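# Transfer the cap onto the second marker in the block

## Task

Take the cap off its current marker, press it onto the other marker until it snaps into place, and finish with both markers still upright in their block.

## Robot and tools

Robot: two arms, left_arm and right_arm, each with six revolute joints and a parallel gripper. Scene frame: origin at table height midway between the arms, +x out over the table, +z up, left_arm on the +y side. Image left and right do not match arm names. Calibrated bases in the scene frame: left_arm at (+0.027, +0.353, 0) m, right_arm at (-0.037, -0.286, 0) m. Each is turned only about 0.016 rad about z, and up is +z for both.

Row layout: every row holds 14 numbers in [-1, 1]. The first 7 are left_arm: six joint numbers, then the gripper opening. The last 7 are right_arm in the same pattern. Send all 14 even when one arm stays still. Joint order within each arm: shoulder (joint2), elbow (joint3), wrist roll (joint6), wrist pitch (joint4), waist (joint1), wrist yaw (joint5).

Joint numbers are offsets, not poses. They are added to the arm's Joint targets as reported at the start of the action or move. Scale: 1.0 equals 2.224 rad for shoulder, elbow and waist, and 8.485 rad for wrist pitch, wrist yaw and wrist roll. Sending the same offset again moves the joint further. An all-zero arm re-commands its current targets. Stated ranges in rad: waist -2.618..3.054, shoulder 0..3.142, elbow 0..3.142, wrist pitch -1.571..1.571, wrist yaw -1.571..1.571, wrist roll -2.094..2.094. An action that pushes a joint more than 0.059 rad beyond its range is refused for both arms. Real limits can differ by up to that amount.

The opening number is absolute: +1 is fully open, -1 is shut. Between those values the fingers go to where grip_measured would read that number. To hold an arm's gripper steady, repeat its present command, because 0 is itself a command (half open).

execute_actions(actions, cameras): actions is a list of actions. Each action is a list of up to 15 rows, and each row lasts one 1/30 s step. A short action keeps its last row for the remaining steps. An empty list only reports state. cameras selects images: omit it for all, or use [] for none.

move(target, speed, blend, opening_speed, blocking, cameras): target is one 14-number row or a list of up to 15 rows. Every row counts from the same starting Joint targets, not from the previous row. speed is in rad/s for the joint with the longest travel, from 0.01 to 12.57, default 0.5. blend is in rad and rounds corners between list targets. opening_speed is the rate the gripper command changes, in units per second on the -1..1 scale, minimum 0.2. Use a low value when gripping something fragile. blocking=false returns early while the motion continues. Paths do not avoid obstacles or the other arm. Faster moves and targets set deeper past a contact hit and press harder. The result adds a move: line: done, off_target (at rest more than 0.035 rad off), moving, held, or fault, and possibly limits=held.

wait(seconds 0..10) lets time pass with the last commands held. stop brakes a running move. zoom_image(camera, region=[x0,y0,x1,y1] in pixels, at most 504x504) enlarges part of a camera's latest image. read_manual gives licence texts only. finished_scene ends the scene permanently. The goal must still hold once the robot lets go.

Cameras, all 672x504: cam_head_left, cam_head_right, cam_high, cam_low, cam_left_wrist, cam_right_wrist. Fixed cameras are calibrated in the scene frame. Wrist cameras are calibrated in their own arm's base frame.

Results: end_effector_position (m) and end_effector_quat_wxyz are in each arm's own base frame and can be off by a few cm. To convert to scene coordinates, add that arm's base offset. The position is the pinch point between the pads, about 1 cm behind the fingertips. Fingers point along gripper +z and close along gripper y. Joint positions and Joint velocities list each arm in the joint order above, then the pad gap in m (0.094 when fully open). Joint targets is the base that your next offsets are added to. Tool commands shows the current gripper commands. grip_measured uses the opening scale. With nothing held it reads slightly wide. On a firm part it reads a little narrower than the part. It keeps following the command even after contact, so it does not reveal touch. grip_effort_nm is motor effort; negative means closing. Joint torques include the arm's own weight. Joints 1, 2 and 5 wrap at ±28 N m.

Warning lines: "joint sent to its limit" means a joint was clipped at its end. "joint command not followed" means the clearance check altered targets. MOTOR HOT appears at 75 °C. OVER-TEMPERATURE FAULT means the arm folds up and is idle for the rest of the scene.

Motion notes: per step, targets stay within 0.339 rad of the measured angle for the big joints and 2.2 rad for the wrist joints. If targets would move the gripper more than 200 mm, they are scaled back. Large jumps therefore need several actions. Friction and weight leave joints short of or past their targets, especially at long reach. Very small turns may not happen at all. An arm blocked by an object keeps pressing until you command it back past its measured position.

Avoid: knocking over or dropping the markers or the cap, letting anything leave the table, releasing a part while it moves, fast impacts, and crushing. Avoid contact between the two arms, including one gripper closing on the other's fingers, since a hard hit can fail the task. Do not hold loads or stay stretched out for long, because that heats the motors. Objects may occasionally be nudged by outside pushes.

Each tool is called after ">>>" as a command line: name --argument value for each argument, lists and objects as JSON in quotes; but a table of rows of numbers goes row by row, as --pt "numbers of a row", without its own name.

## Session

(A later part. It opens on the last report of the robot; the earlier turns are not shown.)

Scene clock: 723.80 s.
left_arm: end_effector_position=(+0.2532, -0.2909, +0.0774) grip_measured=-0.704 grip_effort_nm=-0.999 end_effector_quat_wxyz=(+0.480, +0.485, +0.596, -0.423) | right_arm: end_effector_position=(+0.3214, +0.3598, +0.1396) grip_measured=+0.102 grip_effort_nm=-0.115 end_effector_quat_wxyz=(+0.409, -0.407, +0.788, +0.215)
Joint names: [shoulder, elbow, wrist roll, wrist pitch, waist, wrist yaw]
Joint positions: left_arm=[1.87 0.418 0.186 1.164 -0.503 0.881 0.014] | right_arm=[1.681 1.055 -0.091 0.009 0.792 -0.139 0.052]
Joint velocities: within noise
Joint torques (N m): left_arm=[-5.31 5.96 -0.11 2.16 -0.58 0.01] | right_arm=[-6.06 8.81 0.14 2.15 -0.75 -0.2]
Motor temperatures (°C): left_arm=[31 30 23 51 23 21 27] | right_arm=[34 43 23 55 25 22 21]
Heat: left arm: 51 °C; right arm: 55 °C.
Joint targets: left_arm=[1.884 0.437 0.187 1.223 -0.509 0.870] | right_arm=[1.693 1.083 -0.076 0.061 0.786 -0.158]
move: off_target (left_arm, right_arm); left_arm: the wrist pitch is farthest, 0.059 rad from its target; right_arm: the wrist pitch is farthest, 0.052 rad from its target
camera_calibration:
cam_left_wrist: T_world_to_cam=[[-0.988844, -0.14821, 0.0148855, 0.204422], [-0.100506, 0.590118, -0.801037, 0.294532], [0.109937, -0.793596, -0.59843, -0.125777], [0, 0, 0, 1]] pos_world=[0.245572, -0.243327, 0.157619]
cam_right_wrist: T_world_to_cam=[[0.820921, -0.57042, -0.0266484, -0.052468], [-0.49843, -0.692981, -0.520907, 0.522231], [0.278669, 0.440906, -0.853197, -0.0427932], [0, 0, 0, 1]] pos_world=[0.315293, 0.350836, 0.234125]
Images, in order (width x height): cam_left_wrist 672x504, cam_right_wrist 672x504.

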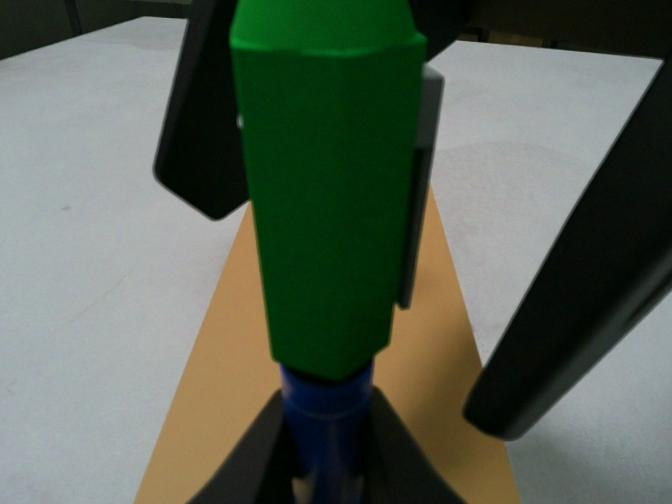

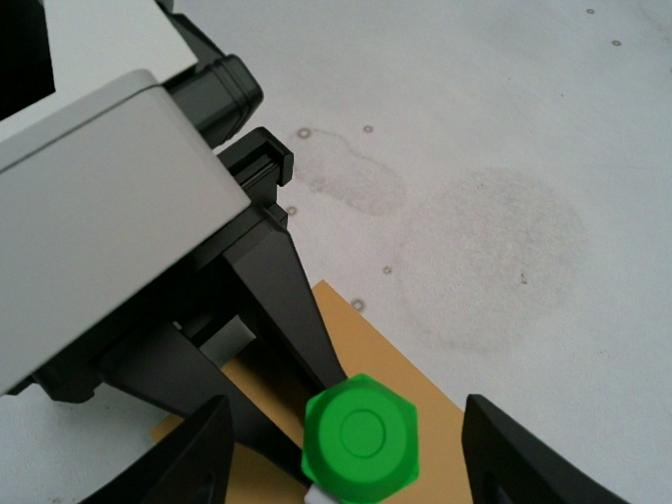

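>>> move --pt "0 0 0 0 0 0 -0.8 0 0 0 0 -0.0016 0 0.1" --pt "0 0 0 0 0 0 -0.8 0 0 0 0 -0.0016 0 -0.75" --speed 0.1 --opening_speed 0.4 --cameras '["cam_left_wrist", "cam_right_wrist"]'

Scene clock: 742.10 s.
left_arm: end_effector_position=(+0.2532, -0.2909, +0.0774) grip_measured=-0.704 grip_effort_nm=-0.994 end_effector_quat_wxyz=(+0.480, +0.485, +0.596, -0.423) | right_arm: end_effector_position=(+0.3226, +0.3587, +0.1396) grip_measured=-0.638 grip_effort_nm=-1.053 end_effector_quat_wxyz=(+0.408, -0.404, +0.789, +0.216)
Joint names: [shoulder, elbow, wrist roll, wrist pitch, waist, wrist yaw]
Joint positions: left_arm=[1.87 0.418 0.186 1.164 -0.503 0.881 0.014] | right_arm=[1.681 1.055 -0.086 0.009 0.788 -0.141 0.017]
Joint velocities: within noise
Joint torques (N m): left_arm=[-5.2 5.82 -0.1 2.14 -0.62 0.04] | right_arm=[-6.04 8.8 0.13 2.16 -0.77 -0.19]
Motor temperatures (°C): left_arm=[32 30 23 51 23 21 27] | right_arm=[34 44 23 56 25 22 21]
Heat: left arm: 51 °C; right arm: 56 °C.
Joint targets: left_arm=[1.884 0.437 0.187 1.223 -0.509 0.870] | right_arm=[1.693 1.083 -0.076 0.061 0.782 -0.158]
move: off_target (left_arm, right_arm); target 2's new numbers were sent with right_arm's wrist pitch 0.052 rad from that target; left_arm: the wrist pitch is farthest, 0.059 rad from its target; right_arm: the wrist pitch is farthest, 0.052 rad from its target
camera_calibration:
cam_left_wrist: T_world_to_cam=[[-0.988844, -0.14821, 0.0148855, 0.204422], [-0.100506, 0.590118, -0.801037, 0.294532], [0.109937, -0.793596, -0.59843, -0.125777], [0, 0, 0, 1]] pos_world=[0.245572, -0.243327, 0.157619]
cam_right_wrist: T_world_to_cam=[[0.8178, -0.574648, -0.0313683, -0.0508621], [-0.504042, -0.688882, -0.520944, 0.522479], [0.27775, 0.441839, -0.853014, -0.0426315], [0, 0, 0, 1]] pos_world=[0.316788, 0.349535, 0.234222]
Images, in order (width x height): cam_left_wrist 672x504, cam_right_wrist 672x504.

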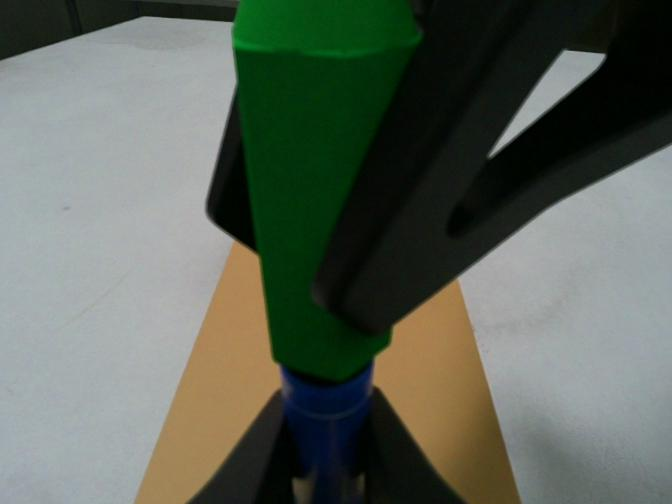

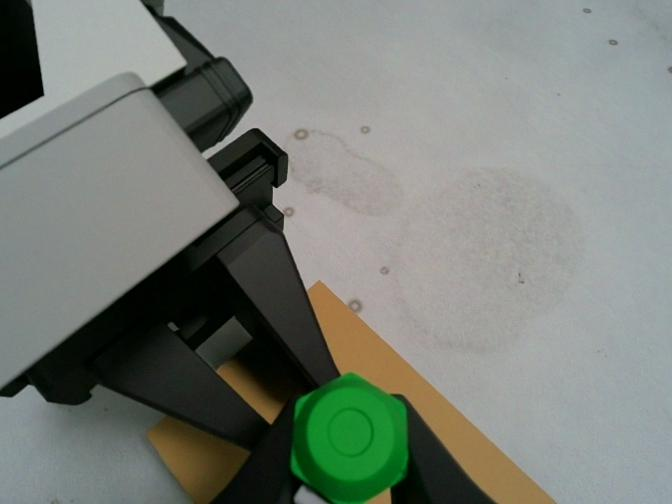

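>>> move --pt "0 0 0 0 0 0 -0.8 -0.01079 0 0 -0.01002 0 0 -0.75" --pt "0 0 0 0 0 0 -0.8 -0.02788 0.03822 0 -0.02475 0 0 -0.75" --speed '[0.1, 0.06]' --cameras '["cam_left_wrist", "cam_right_wrist", "cam_high"]'

Scene clock: 776.60 s.
left_arm: end_effector_position=(+0.2539, -0.2926, +0.0843) grip_measured=-0.704 grip_effort_nm=-0.989 end_effector_quat_wxyz=(+0.490, +0.487, +0.584, -0.426) | right_arm: end_effector_position=(+0.3197, +0.3558, +0.1483) grip_measured=-0.639 grip_effort_nm=-1.062 end_effector_quat_wxyz=(+0.385, -0.409, +0.801, +0.208)
Joint names: [shoulder, elbow, wrist roll, wrist pitch, waist, wrist yaw]
Joint positions: left_arm=[1.87 0.422 0.179 1.195 -0.503 0.892 0.014] | right_arm=[1.67 1.126 -0.089 -0.13 0.788 -0.141 0.017]
Joint velocities: within noise
Joint torques (N m): left_arm=[-5.27 5.5 -0.07 1.87 -0.55 0.06] | right_arm=[-10.11 9.99 0.15 1.39 -0.77 -0.19]
Motor temperatures (°C): left_arm=[32 30 23 51 23 21 27] | right_arm=[36 44 23 56 25 22 23]
Heat: left arm: 51 °C; right arm: 56 °C.
Joint targets: left_arm=[1.884 0.436 0.187 1.223 -0.509 0.870] | right_arm=[1.630 1.168 -0.076 -0.149 0.782 -0.158]
move: off_target (right_arm); right_arm: the elbow is farthest, 0.042 rad from its target
camera_calibration:
cam_left_wrist: T_world_to_cam=[[-0.990269, -0.139111, -0.00389138, 0.209386], [-0.0774491, 0.574125, -0.815097, 0.291847], [0.115623, -0.806864, -0.579312, -0.130005], [0, 0, 0, 1]] pos_world=[0.244984, -0.243325, 0.163385]
cam_right_wrist: T_world_to_cam=[[0.817541, -0.574577, -0.038575, -0.0487596], [-0.521733, -0.710666, -0.471963, 0.529573], [0.243765, 0.405975, -0.880774, -0.00536639], [0, 0, 0, 1]] pos_world=[0.317467, 0.350512, 0.243331]
Images, in order (width x height): cam_high 672x504, cam_left_wrist 672x504, cam_right_wrist 672x504.

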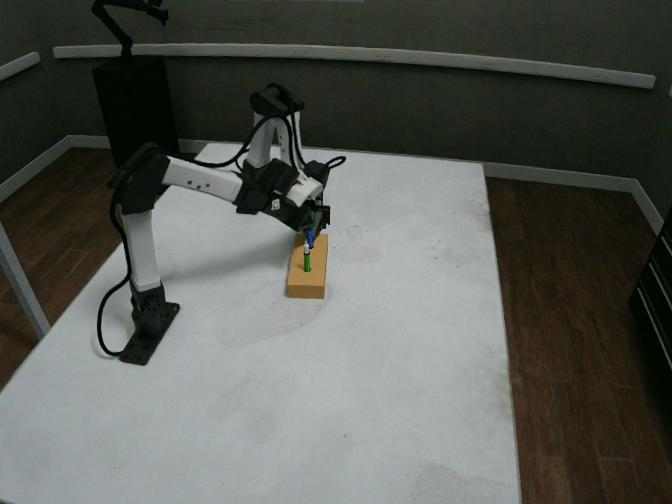

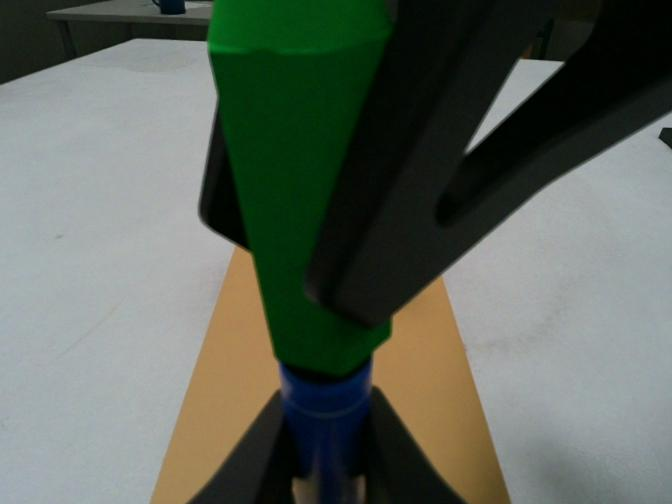

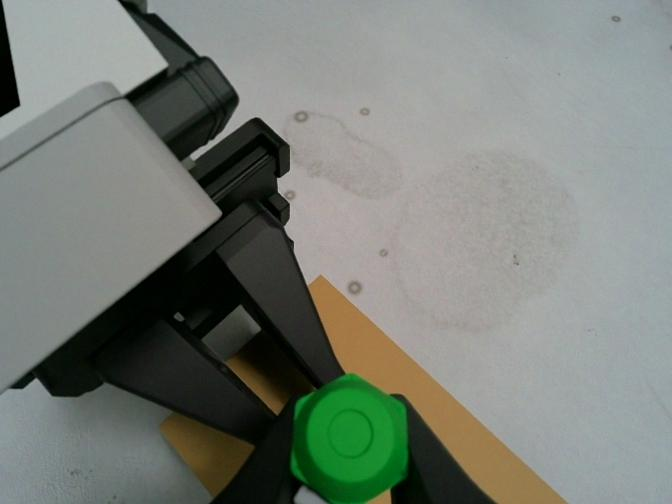

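>>> move --target '[0.01574, 0, 0, 0, 0, 0, -0.8, -0.00899, 0.01439, 0, 0.00943, 0, 0, -0.75]' --speed 0.08 --cameras '["cam_left_wrist", "cam_right_wrist"]'

Scene clock: 803.17 s.
left_arm: end_effector_position=(+0.2567, -0.2943, +0.0877) grip_measured=-0.704 grip_effort_nm=-0.994 end_effector_quat_wxyz=(+0.500, +0.488, +0.575, -0.426) | right_arm: end_effector_position=(+0.3209, +0.3571, +0.1534) grip_measured=-0.639 grip_effort_nm=-1.057 end_effector_quat_wxyz=(+0.389, -0.409, +0.799, +0.209)
Joint names: [shoulder, elbow, wrist roll, wrist pitch, waist, wrist yaw]
Joint positions: left_arm=[1.889 0.43 0.171 1.238 -0.503 0.894 0.014] | right_arm=[1.668 1.136 -0.089 -0.132 0.788 -0.141 0.017]
Joint velocities: within noise
Joint torques (N m): left_arm=[-3.93 4.79 0.09 1.43 -0.66 0] | right_arm=[-11.49 11.81 0.14 2.21 -0.75 -0.2]
Motor temperatures (°C): left_arm=[32 29 23 47 23 21 27] | right_arm=[40 48 23 54 25 22 23]
Heat: left arm: 47 °C; right arm: 54 °C.
Joint targets: left_arm=[1.918 0.437 0.187 1.223 -0.509 0.870] | right_arm=[1.611 1.200 -0.076 -0.069 0.782 -0.158]
move: off_target (right_arm); right_arm: the elbow is farthest, 0.064 rad from its target
camera_calibration:
cam_left_wrist: T_world_to_cam=[[-0.99005, -0.138989, -0.0219792, 0.213507], [-0.0602873, 0.560097, -0.826231, 0.288306], [0.127148, -0.816685, -0.562903, -0.137047], [0, 0, 0, 1]] pos_world=[0.246189, -0.243728, 0.165755]
cam_right_wrist: T_world_to_cam=[[0.817834, -0.57428, -0.0367456, -0.0493655], [-0.518145, -0.707104, -0.481176, 0.532573], [0.250347, 0.412562, -0.875853, -0.00698456], [0, 0, 0, 1]] pos_world=[0.318071, 0.351116, 0.24833]
Images, in order (width x height): cam_left_wrist 672x504, cam_right_wrist 672x504.

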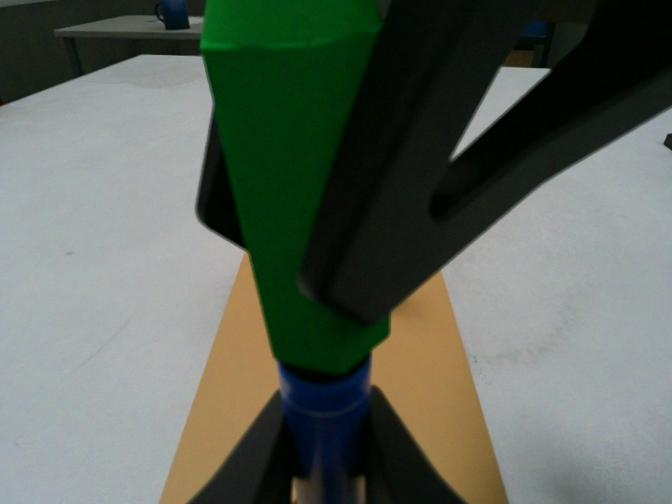

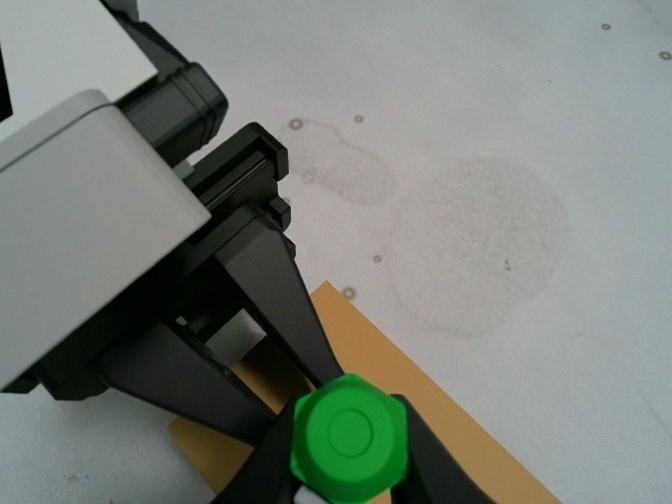

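>>> move --target '[0.00809, -0.01664, 0, -0.02157, 0, 0, -0.8, -0.01394, 0.01506, 0, 0.01756, 0, 0, -0.75]' --speed 0.1 --cameras '["cam_left_wrist", "cam_right_wrist"]'

Scene clock: 849.10 s.
left_arm: end_effector_position=(+0.2556, -0.2943, +0.0861) grip_measured=-0.704 grip_effort_nm=-0.994 end_effector_quat_wxyz=(+0.495, +0.488, +0.577, -0.429) | right_arm: end_effector_position=(+0.3215, +0.3577, +0.1563) grip_measured=-0.639 grip_effort_nm=-1.053 end_effector_quat_wxyz=(+0.392, -0.408, +0.797, +0.210)
Joint names: [shoulder, elbow, wrist roll, wrist pitch, waist, wrist yaw]
Joint positions: left_arm=[1.889 0.43 0.169 1.228 -0.503 0.898 0.014] | right_arm=[1.665 1.14 -0.089 -0.132 0.788 -0.141 0.017]
Joint velocities: within noise
Joint torques (N m): left_arm=[-2.7 1.22 0.05 -0.02 -0.66 -0.04] | right_arm=[-13.87 14.11 0.15 3.7 -0.76 -0.19]
Motor temperatures (°C): left_arm=[30 28 23 44 23 21 27] | right_arm=[55 51 23 62 25 22 24]
Heat: left arm: 44 °C; right arm: 62 °C.
Joint targets: left_arm=[1.937 0.400 0.187 1.040 -0.509 0.870] | right_arm=[1.580 1.233 -0.076 0.080 0.782 -0.158]
move: off_target (left_arm, right_arm); left_arm: the wrist pitch is farthest, 0.188 rad from its target; right_arm: the wrist pitch is farthest, 0.212 rad from its target
camera_calibration:
cam_left_wrist: T_world_to_cam=[[-0.990815, -0.134681, -0.0121484, 0.212975], [-0.0664667, 0.563269, -0.823596, 0.289123], [0.117765, -0.815223, -0.567047, -0.134631], [0, 0, 0, 1]] pos_world=[0.24609, -0.243925, 0.164366]
cam_right_wrist: T_world_to_cam=[[0.817996, -0.57412, -0.0356109, -0.0496802], [-0.515904, -0.704853, -0.486852, 0.533967], [0.254411, 0.416615, -0.872758, -0.00809526], [0, 0, 0, 1]] pos_world=[0.318174, 0.351219, 0.251129]
Images, in order (width x height): cam_left_wrist 672x504, cam_right_wrist 672x504.

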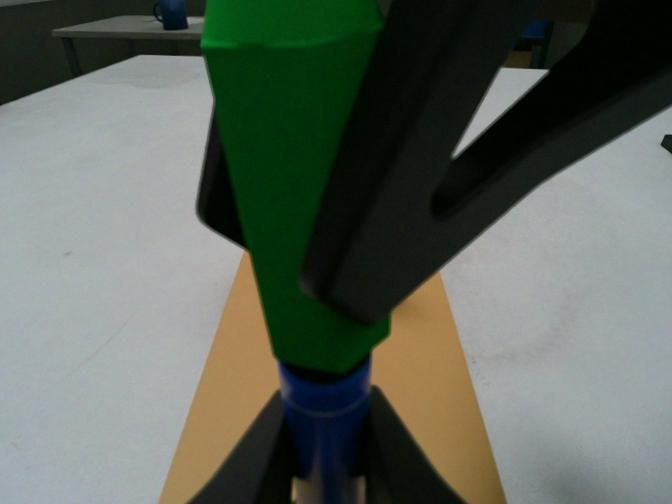

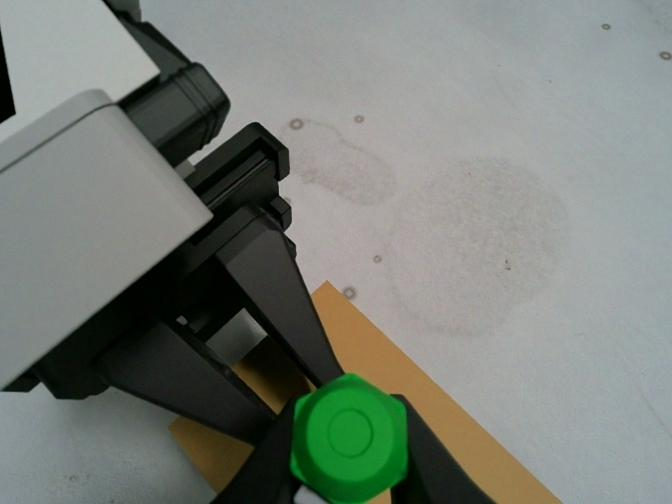

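>>> move --target '[-0.03552, 0.00225, 0.00141, 0.01049, 0, -0.00059, -0.8, 0.05081, -0.08678, 0, -0.00236, 0, 0, -0.75]' --speed 0.15 --cameras '["cam_left_wrist", "cam_right_wrist"]'

Scene clock: 893.67 s.
left_arm: end_effector_position=(+0.2556, -0.2918, +0.0796) grip_measured=-0.704 grip_effort_nm=-0.994 end_effector_quat_wxyz=(+0.484, +0.480, +0.596, -0.424) | right_arm: end_effector_position=(+0.3222, +0.3587, +0.1424) grip_measured=-0.639 grip_effort_nm=-1.057 end_effector_quat_wxyz=(+0.410, -0.406, +0.788, +0.217)
Joint names: [shoulder, elbow, wrist roll, wrist pitch, waist, wrist yaw]
Joint positions: left_arm=[1.876 0.422 0.169 1.182 -0.504 0.875 0.014] | right_arm=[1.675 1.057 -0.089 0.005 0.788 -0.142 0.017]
Joint velocities: within noise
Joint torques (N m): left_arm=[-7.9 2.45 0.15 1.14 -0.57 0.05] | right_arm=[-5.56 5.35 0.15 2.21 -0.62 -0.18]
Motor temperatures (°C): left_arm=[29 27 23 38 23 21 28] | right_arm=[58 55 23 88 25 22 24]
Heat: left arm: 38 °C; right arm: 88 °C. Fold the right arm in close to its base, or ease its load, before you think long.
Joint targets: left_arm=[1.858 0.405 0.199 1.129 -0.509 0.865] | right_arm=[1.693 1.040 -0.076 0.060 0.782 -0.158]
MOTOR HOT: the wrist pitch of the right arm reports 88 °C; the controller's stop level is 90 °C. To cool a motor, set the load down, stop pushing, or move to a pose that needs little force.
move: off_target (left_arm, right_arm); left_arm: the wrist pitch is farthest, 0.053 rad from its target; right_arm: the wrist pitch is farthest, 0.055 rad from its target
camera_calibration:
cam_left_wrist: T_world_to_cam=[[-0.987603, -0.156036, 0.0171411, 0.203861], [-0.1059, 0.581681, -0.806494, 0.296452], [0.115871, -0.798311, -0.590994, -0.128902], [0, 0, 0, 1]] pos_world=[0.247664, -0.243535, 0.159411]
cam_right_wrist: T_world_to_cam=[[0.819652, -0.572122, -0.0291034, -0.0523261], [-0.499931, -0.689572, -0.523984, 0.523061], [0.279714, 0.444034, -0.851231, -0.0418571], [0, 0, 0, 1]] pos_world=[0.316092, 0.349337, 0.236922]
Images, in order (width x height): cam_left_wrist 672x504, cam_right_wrist 672x504.

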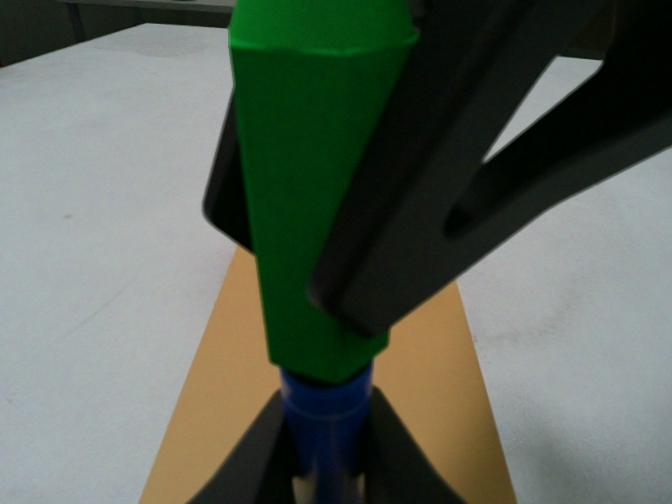

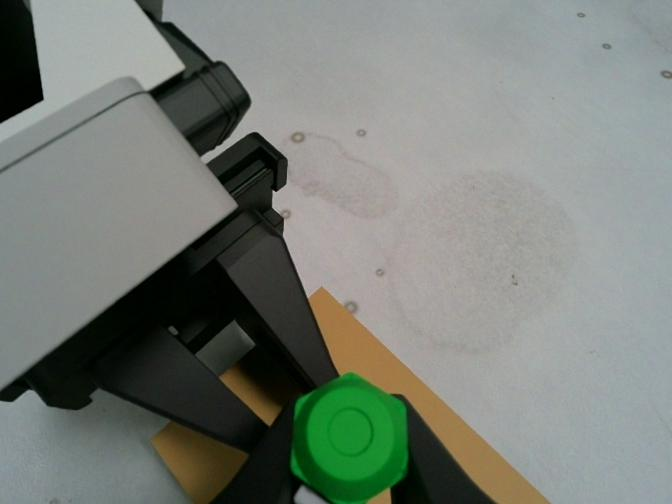

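>>> move --target '[0, 0, 0, 0, 0, 0, -0.8, 0, 0, 0, -0.0118, 0, 0, 0.1]' --speed 0.3 --opening_speed 1.0 --cameras '["cam_left_wrist", "cam_right_wrist"]'

Scene clock: 900.30 s.
left_arm: end_effector_position=(+0.2559, -0.2917, +0.0796) grip_measured=-0.704 grip_effort_nm=-0.994 end_effector_quat_wxyz=(+0.485, +0.480, +0.596, -0.423) | right_arm: end_effector_position=(+0.3210, +0.3578, +0.1375) grip_measured=+0.098 grip_effort_nm=0.066 end_effector_quat_wxyz=(+0.403, -0.407, +0.791, +0.215)
Joint names: [shoulder, elbow, wrist roll, wrist pitch, waist, wrist yaw]
Joint positions: left_arm=[1.875 0.422 0.171 1.182 -0.504 0.874 0.014] | right_arm=[1.681 1.057 -0.089 -0.006 0.788 -0.144 0.052]
Joint velocities: within noise
Joint torques (N m): left_arm=[-8.06 2.36 0.2 1.16 -0.46 0.07] | right_arm=[-6.05 5.24 0.12 1.3 -0.79 -0.19]
Motor temperatures (°C): left_arm=[30 26 23 38 23 21 28] | right_arm=[56 53 23 82 25 22 24]
Heat: left arm: 38 °C; right arm: 82 °C. Fold the right arm in close to its base, or ease its load, before you think long.
Joint targets: left_arm=[1.857 0.405 0.199 1.129 -0.509 0.865] | right_arm=[1.693 1.040 -0.076 -0.040 0.782 -0.158]
MOTOR HOT: still on. The wrist pitch of the right arm reports 82 °C.
move: off_target (left_arm); left_arm: the wrist pitch is farthest, 0.053 rad from its target
camera_calibration:
cam_left_wrist: T_world_to_cam=[[-0.987444, -0.157255, 0.0150128, 0.203961], [-0.104932, 0.581902, -0.806461, 0.296351], [0.118084, -0.79791, -0.591097, -0.12929], [0, 0, 0, 1]] pos_world=[0.247764, -0.243536, 0.15951]
cam_right_wrist: T_world_to_cam=[[0.819998, -0.571418, -0.0329298, -0.0517352], [-0.50552, -0.696051, -0.509865, 0.52138], [0.268425, 0.434735, -0.859624, -0.0372325], [0, 0, 0, 1]] pos_world=[0.315985, 0.349531, 0.232124]
Images, in order (width x height): cam_left_wrist 672x504, cam_right_wrist 672x504.

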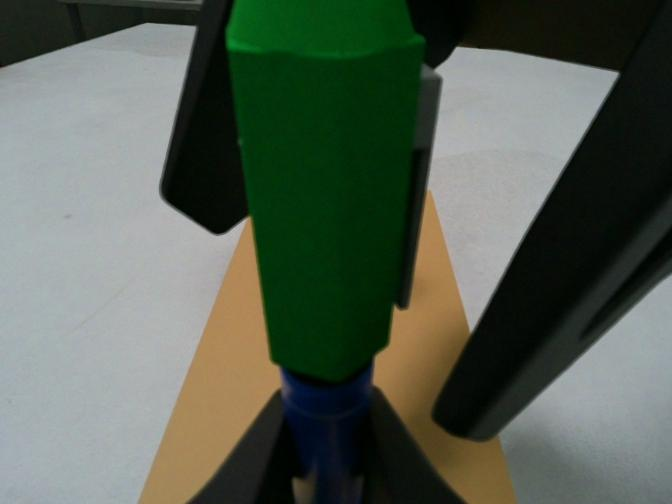

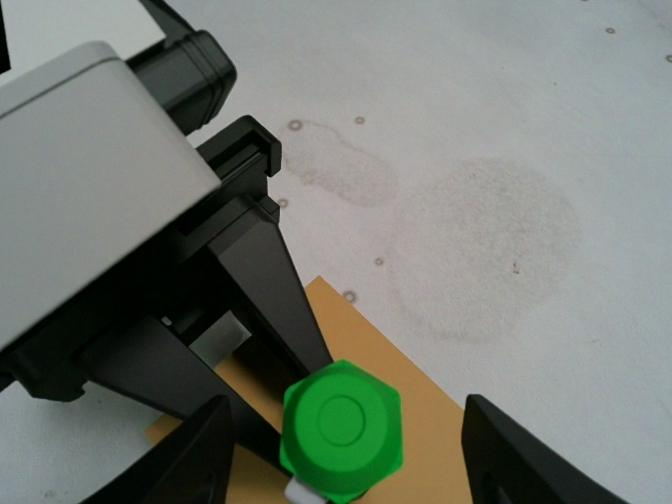

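>>> move --pt "0 0 0 0 0 0 -0.8 0 0 0 0 0 0 -0.45" --pt "0 0 0 0 0 0 -0.8 0.03147 0.12815 -0.00601 -0.04325 0.01214 0.0079 -0.45" --pt "0 0 0 0 0 0 -0.8 0.08768 0.25 -0.00707 -0.08297 0.01709 0.01131 -0.45" --speed 0.3 --blend '[0, 0.03, 0]' --cameras '["cam_left_wrist", "cam_right_wrist"]'

Scene clock: 948.27 s.
left_arm: end_effector_position=(+0.2559, -0.2917, +0.0796) grip_measured=-0.704 grip_effort_nm=-0.989 end_effector_quat_wxyz=(+0.485, +0.480, +0.596, -0.423) | right_arm: end_effector_position=(+0.3204, +0.3558, +0.1403) grip_measured=-0.448 grip_effort_nm=-0.120 end_effector_quat_wxyz=(+0.245, -0.442, +0.854, +0.122)
Joint names: [shoulder, elbow, wrist roll, wrist pitch, waist, wrist yaw]
Joint positions: left_arm=[1.875 0.422 0.171 1.182 -0.504 0.874 0.014] | right_arm=[1.873 1.569 -0.123 -0.716 0.814 -0.067 0.026]
Joint velocities: within noise
Joint torques (N m): left_arm=[-7.91 2.5 0.17 1.18 -0.43 0.06] | right_arm=[-7.32 8.73 -0.05 0.89 0.49 0.02]
Motor temperatures (°C): left_arm=[36 26 23 38 23 21 28] | right_arm=[46 45 23 59 25 22 23]
Heat: left arm: 38 °C; right arm: 59 °C.
Joint targets: left_arm=[1.857 0.405 0.199 1.129 -0.509 0.865] | right_arm=[1.888 1.596 -0.136 -0.744 0.820 -0.062]
MOTOR HOT: cleared for the motors of the right arm.
move: off_target (left_arm); left_arm: the wrist pitch is farthest, 0.053 rad from its target
camera_calibration:
cam_left_wrist: T_world_to_cam=[[-0.987444, -0.157255, 0.0150128, 0.203961], [-0.104932, 0.581902, -0.806461, 0.296351], [0.118084, -0.79791, -0.591097, -0.12929], [0, 0, 0, 1]] pos_world=[0.247764, -0.243536, 0.15951]
cam_right_wrist: T_world_to_cam=[[0.813461, -0.58146, -0.0136466, -0.0494232], [-0.577261, -0.804274, -0.141112, 0.530877], [0.0710755, 0.122667, -0.9899, 0.158738], [0, 0, 0, 1]] pos_world=[0.335376, 0.378761, 0.231373]
Images, in order (width x height): cam_left_wrist 672x504, cam_right_wrist 672x504.

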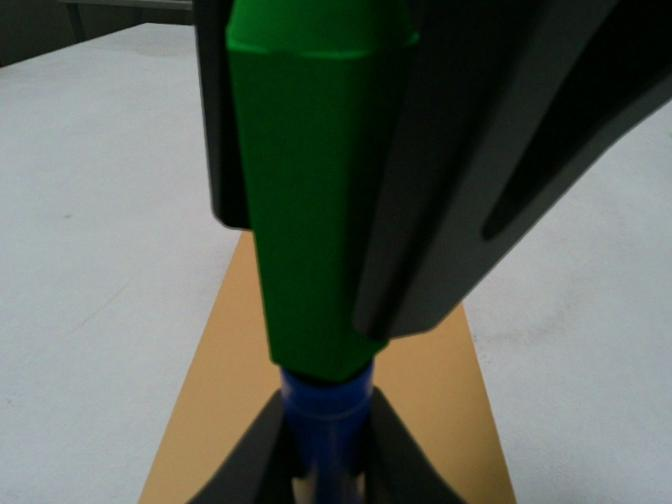

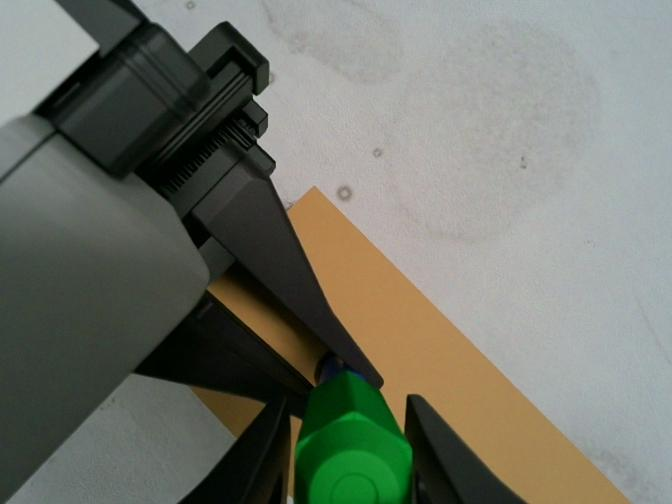

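>>> move --pt "0 0 0 0 0 0 -0.8 0 0 0 0 0 0 -0.75" --pt "0.03552 -0.01281 0 -0.0218 0 0 -0.8 -0.03215 0.02585 0 0.01579 0 0 -0.75" --pt "0.04766 -0.02248 0 -0.03453 0 0 -0.8 -0.04766 0.03867 0 0.02499 0 0 -0.75" --speed '[0.2, 0.2, 0.1]' --opening_speed 0.5 --cameras '["cam_left_wrist", "cam_right_wrist"]'

Scene clock: 986.20 s.
left_arm: end_effector_position=(+0.2488, -0.2896, +0.0690) grip_measured=-0.704 grip_effort_nm=-0.994 end_effector_quat_wxyz=(+0.466, +0.484, +0.602, -0.430) | right_arm: end_effector_position=(+0.3468, +0.3820, +0.2345) grip_measured=-0.640 grip_effort_nm=-1.057 end_effector_quat_wxyz=(+0.381, -0.426, +0.804, +0.163)
Joint names: [shoulder, elbow, wrist roll, wrist pitch, waist, wrist yaw]
Joint positions: left_arm=[1.891 0.412 0.183 1.161 -0.502 0.897 0.014] | right_arm=[1.8 1.66 -0.134 -0.578 0.814 -0.058 0.017]
Joint velocities: within noise
Joint torques (N m): left_arm=[-0.43 -1.44 0.11 -1.3 -0.73 -0.06] | right_arm=[-9.62 8.58 -0.05 1.99 0.32 -0.06]
Motor temperatures (°C): left_arm=[37 26 23 36 23 21 28] | right_arm=[44 49 23 56 25 22 23]
Heat: left arm: 37 °C; right arm: 56 °C.
Joint targets: left_arm=[1.964 0.354 0.199 0.836 -0.509 0.865] | right_arm=[1.782 1.682 -0.136 -0.532 0.820 -0.062]
move: off_target (left_arm, right_arm); left_arm: the wrist pitch is farthest, 0.325 rad from its target; right_arm: the wrist pitch is farthest, 0.046 rad from its target
camera_calibration:
cam_left_wrist: T_world_to_cam=[[-0.989662, -0.136452, 0.0441483, 0.202017], [-0.117929, 0.599085, -0.791953, 0.29289], [0.081615, -0.788973, -0.608984, -0.120177], [0, 0, 0, 1]] pos_world=[0.244277, -0.242717, 0.14985]
cam_right_wrist: T_world_to_cam=[[0.812093, -0.582041, 0.041628, -0.0666838], [-0.512641, -0.745701, -0.425594, 0.602359], [0.278755, 0.324282, -0.903956, 0.0777282], [0, 0, 0, 1]] pos_world=[0.34128, 0.385161, 0.329399]
Images, in order (width x height): cam_left_wrist 672x504, cam_right_wrist 672x504.

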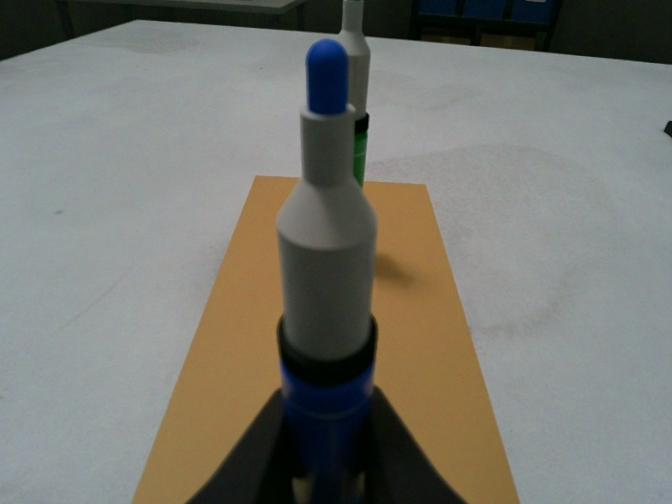

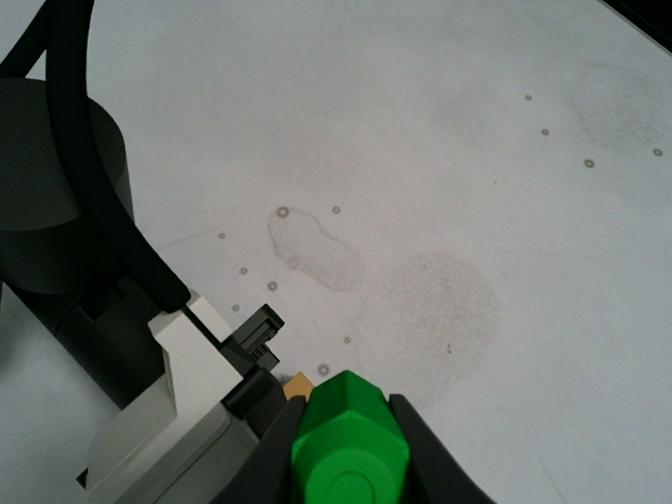

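>>> move --target '[-0.03552, 0.02518, -0.00106, 0.0376, 0.0027, 0.00236, -0.8, -0.16322, -0.14793, -0.01167, -0.05504, -0.11151, -0.01096, -0.75]' --speed 0.4 --cameras '["cam_left_wrist", "cam_right_wrist"]'

Scene clock: 1075.23 s.
left_arm: end_effector_position=(+0.2533, -0.2907, +0.0760) grip_measured=-0.704 grip_effort_nm=-0.994 end_effector_quat_wxyz=(+0.482, +0.484, +0.594, -0.425) | right_arm: end_effector_position=(+0.2864, +0.2141, +0.2094) grip_measured=-0.640 grip_effort_nm=-1.057 end_effector_quat_wxyz=(+0.249, -0.391, +0.879, +0.111)
Joint names: [shoulder, elbow, wrist roll, wrist pitch, waist, wrist yaw]
Joint positions: left_arm=[1.888 0.416 0.18 1.193 -0.502 0.886 0.014] | right_arm=[1.433 1.369 -0.223 -0.971 0.577 -0.136 0.017]
Joint velocities: within noise
Joint torques (N m): left_arm=[-6.76 3.55 0.02 1.27 -0.2 0.15] | right_arm=[-5.96 5.18 -0.03 0.88 -0.64 -0.26]
Motor temperatures (°C): left_arm=[29 25 23 34 23 21 28] | right_arm=[50 49 23 61 25 22 24]
Heat: left arm: 34 °C; right arm: 61 °C.
Joint targets: left_arm=[1.885 0.410 0.190 1.155 -0.503 0.885] | right_arm=[1.418 1.353 -0.235 -0.999 0.572 -0.155]
move: off_target (left_arm); left_arm: the wrist pitch is farthest, 0.038 rad from its target
camera_calibration:
cam_left_wrist: T_world_to_cam=[[-0.989085, -0.146643, 0.0143419, 0.205077], [-0.0984008, 0.584961, -0.80507, 0.291612], [0.109668, -0.797694, -0.593006, -0.128017], [0, 0, 0, 1]] pos_world=[0.245573, -0.242627, 0.155912]
cam_right_wrist: T_world_to_cam=[[0.740337, -0.671878, -0.0219343, -0.0611216], [-0.667779, -0.731286, -0.138896, 0.416876], [0.0772809, 0.117477, -0.990064, 0.246456], [0, 0, 0, 1]] pos_world=[0.304585, 0.234836, 0.300569]
Images, in order (width x height): cam_left_wrist 672x504, cam_right_wrist 672x504.

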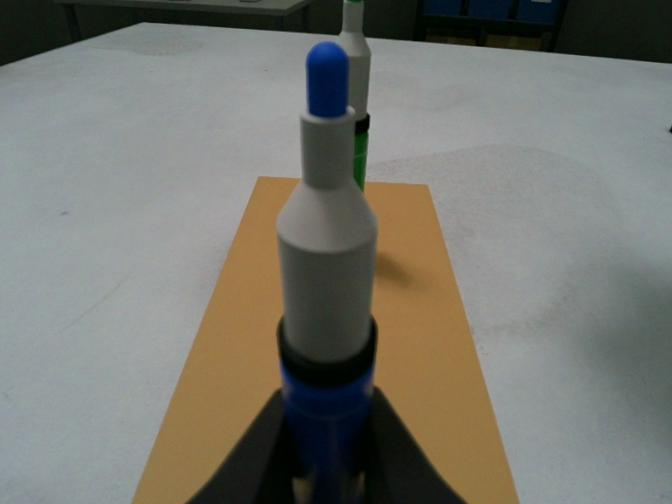

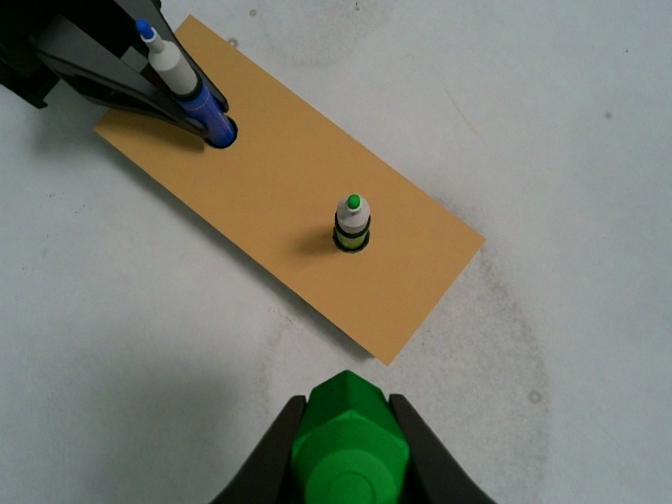

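>>> zoom_image --camera "cam_right_wrist" --region '[270, 150, 440, 290]'

Scaled by 2.965 from the camera's 672x504 image, which has a finer 960x720 frame.

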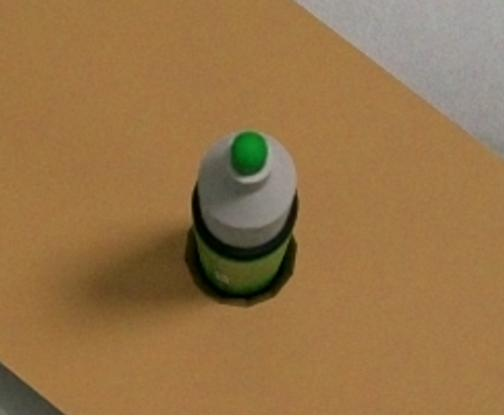

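>>> move --pt "0 0 0 0 0 0 0.3 0 0 0 0 0 0 -0.75" --pt "-0.04856 -0.04766 0.01709 -0.00801 0.07194 0.02062 0.3 0 0 0 0 0 0 -0.75" --pt "-0.33049 -0.04946 -0.0165 -0.04773 0.00135 -0.04537 0.3 0 0 0 0 0 0 -0.75" --pt "-0.39074 -0.06025 -0.02392 -0.06971 -0.21313 -0.10642 0.3 0 0 0 0 0 0 -0.75" --speed '[0.3, 0.25, 0.7, 0.7]' --opening_speed 0.8 --blend '[0, 0.02, 0.1, 0]' --cameras '["cam_left_wrist", "cam_right_wrist", "cam_high"]'

Scene clock: 1123.80 s.
left_arm: end_effector_position=(+0.1951, -0.2899, +0.1881) grip_measured=+0.298 grip_effort_nm=0.129 end_effector_quat_wxyz=(+0.580, +0.353, +0.664, -0.314) | right_arm: end_effector_position=(+0.2864, +0.2141, +0.2094) grip_measured=-0.640 grip_effort_nm=-1.053 end_effector_quat_wxyz=(+0.249, -0.391, +0.879, +0.111)
Joint names: [shoulder, elbow, wrist roll, wrist pitch, waist, wrist yaw]
Joint positions: left_arm=[1.026 0.295 -0.005 0.601 -0.972 0.013 0.061] | right_arm=[1.433 1.369 -0.223 -0.971 0.577 -0.136 0.017]
Joint velocities: within noise
Joint torques (N m): left_arm=[-3.23 6.02 -0.18 1.55 -0.54 -0.16] | right_arm=[-6.04 5.08 -0.04 0.85 -0.59 -0.23]
Motor temperatures (°C): left_arm=[32 25 23 34 23 21 28] | right_arm=[47 42 23 51 25 22 25]
Heat: left arm: 34 °C; right arm: 51 °C.
Joint targets: left_arm=[1.015 0.276 -0.013 0.563 -0.977 -0.018] | right_arm=[1.418 1.353 -0.235 -0.999 0.572 -0.155]
move: off_target (left_arm); left_arm: the wrist pitch is farthest, 0.037 rad from its target
camera_calibration:
cam_left_wrist: T_world_to_cam=[[-0.844896, -0.534647, -0.0174068, 0.0115038], [-0.285792, 0.478662, -0.830184, 0.386195], [0.452188, -0.696444, -0.557218, -0.0986359], [0, 0, 0, 1]] pos_world=[0.164693, -0.247401, 0.265851]
cam_right_wrist: T_world_to_cam=[[0.740337, -0.671878, -0.0219343, -0.0611216], [-0.667779, -0.731286, -0.138896, 0.416876], [0.0772809, 0.117477, -0.990064, 0.246456], [0, 0, 0, 1]] pos_world=[0.304585, 0.234836, 0.300569]
Images, in order (width x height): cam_high 672x504, cam_left_wrist 672x504, cam_right_wrist 672x504.

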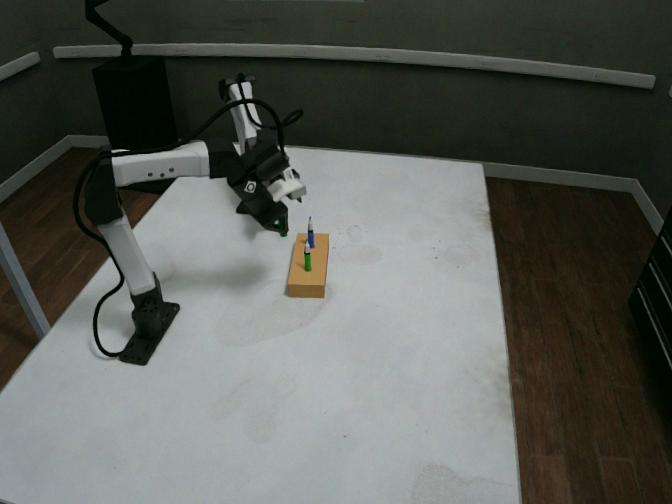

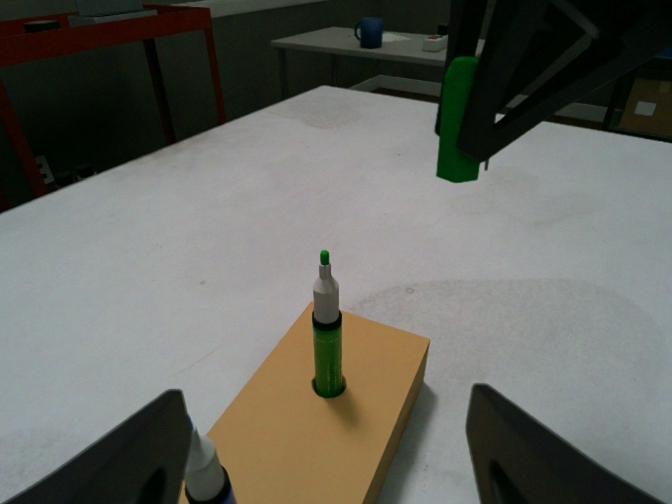

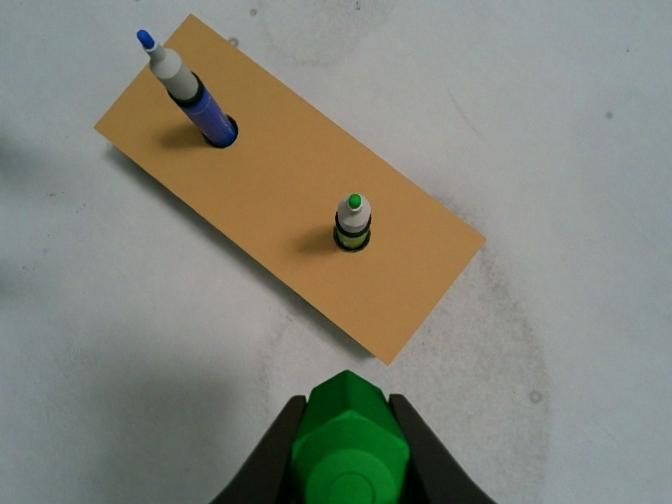

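>>> zoom_image --camera "cam_left_wrist" --region '[270, 20, 530, 420]'

Scaled by 1.260 from the camera's 672x504 image, which has a finer 960x720 frame.

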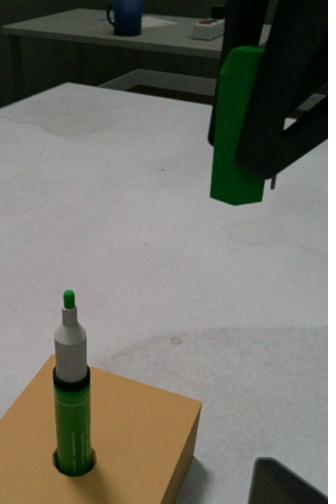

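>>> move --target '[0, 0, 0, 0, 0, 0, 0.3, 0.11061, 0.09128, 0.00719, 0.01768, 0.02338, 0.00648, -0.75]' --speed 0.25 --cameras '["cam_left_wrist", "cam_right_wrist"]'

>>> zoom_image --camera "cam_left_wrist" --region '[230, 80, 470, 420]'

Scene clock: 1184.53 s.
left_arm: end_effector_position=(+0.1953, -0.2897, +0.1878) grip_measured=+0.298 grip_effort_nm=0.129 end_effector_quat_wxyz=(+0.580, +0.353, +0.664, -0.313) | right_arm: end_effector_position=(+0.3334, +0.2593, +0.1966) grip_measured=-0.640 grip_effort_nm=-1.057 end_effector_quat_wxyz=(+0.256, -0.390, +0.878, +0.108)
Joint names: [shoulder, elbow, wrist roll, wrist pitch, waist, wrist yaw]
Joint positions: left_arm=[1.026 0.295 -0.005 0.599 -0.972 0.012 0.061] | right_arm=[1.655 1.527 -0.189 -0.888 0.618 -0.105 0.017]
Joint velocities: within noise
Joint torques (N m): left_arm=[-3.17 5.86 -0.18 1.58 -0.65 -0.14] | right_arm=[-5.98 8.9 0.15 1.57 0.25 0.01]
Motor temperatures (°C): left_arm=[30 28 23 36 23 21 26] | right_arm=[44 39 23 47 25 22 25]
Heat: left arm: 36 °C; right arm: 47 °C.
Joint targets: left_arm=[1.015 0.276 -0.013 0.563 -0.977 -0.018] | right_arm=[1.665 1.556 -0.174 -0.849 0.624 -0.100]
move: off_target (left_arm, right_arm); left_arm: the wrist pitch is farthest, 0.036 rad from its target; right_arm: the wrist pitch is farthest, 0.039 rad from its target
camera_calibration:
cam_left_wrist: T_world_to_cam=[[-0.844094, -0.535905, -0.0176357, 0.0112838], [-0.287019, 0.479371, -0.829352, 0.386161], [0.452907, -0.694989, -0.558449, -0.098325], [0, 0, 0, 1]] pos_world=[0.164892, -0.247402, 0.265553]
cam_right_wrist: T_world_to_cam=[[0.738582, -0.674088, -0.0100924, -0.0669625], [-0.667594, -0.729218, -0.150199, 0.481105], [0.0938879, 0.117672, -0.988604, 0.21888], [0, 0, 0, 1]] pos_world=[0.35009, 0.279936, 0.287972]
Images, in order (width x height): cam_left_wrist 672x504, cam_right_wrist 672x504.

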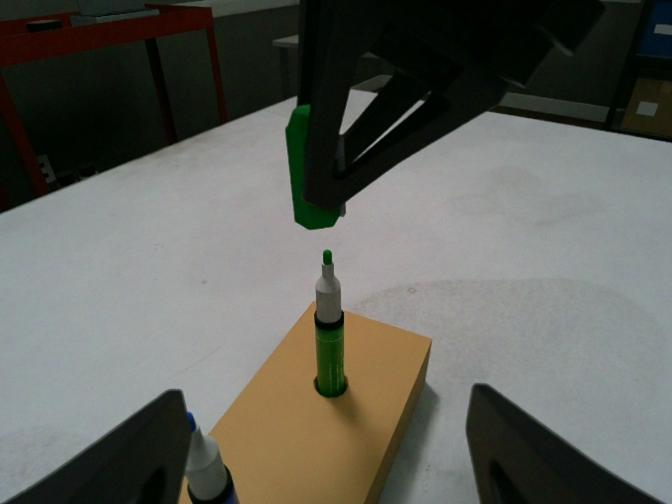

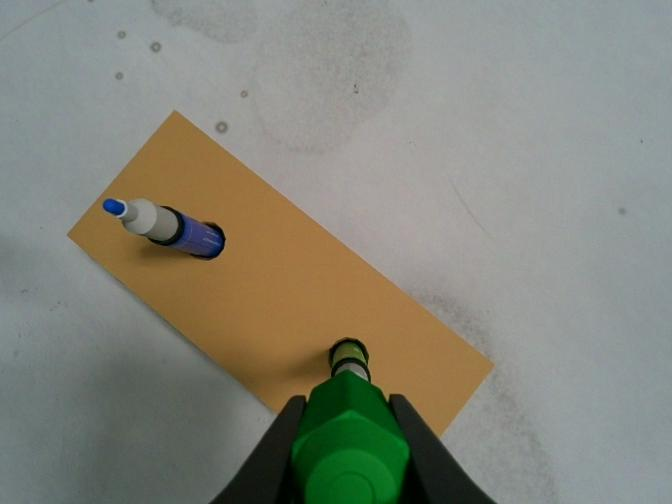

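Scaled by 1.482 from the camera's 672x504 image, which has a finer 960x720 frame.

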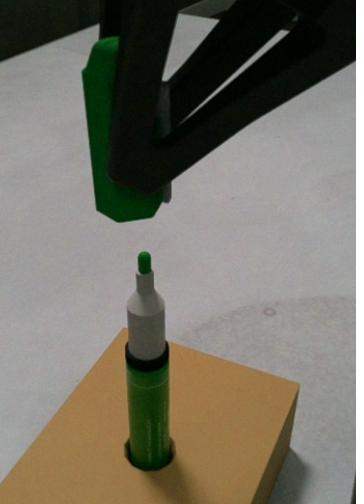

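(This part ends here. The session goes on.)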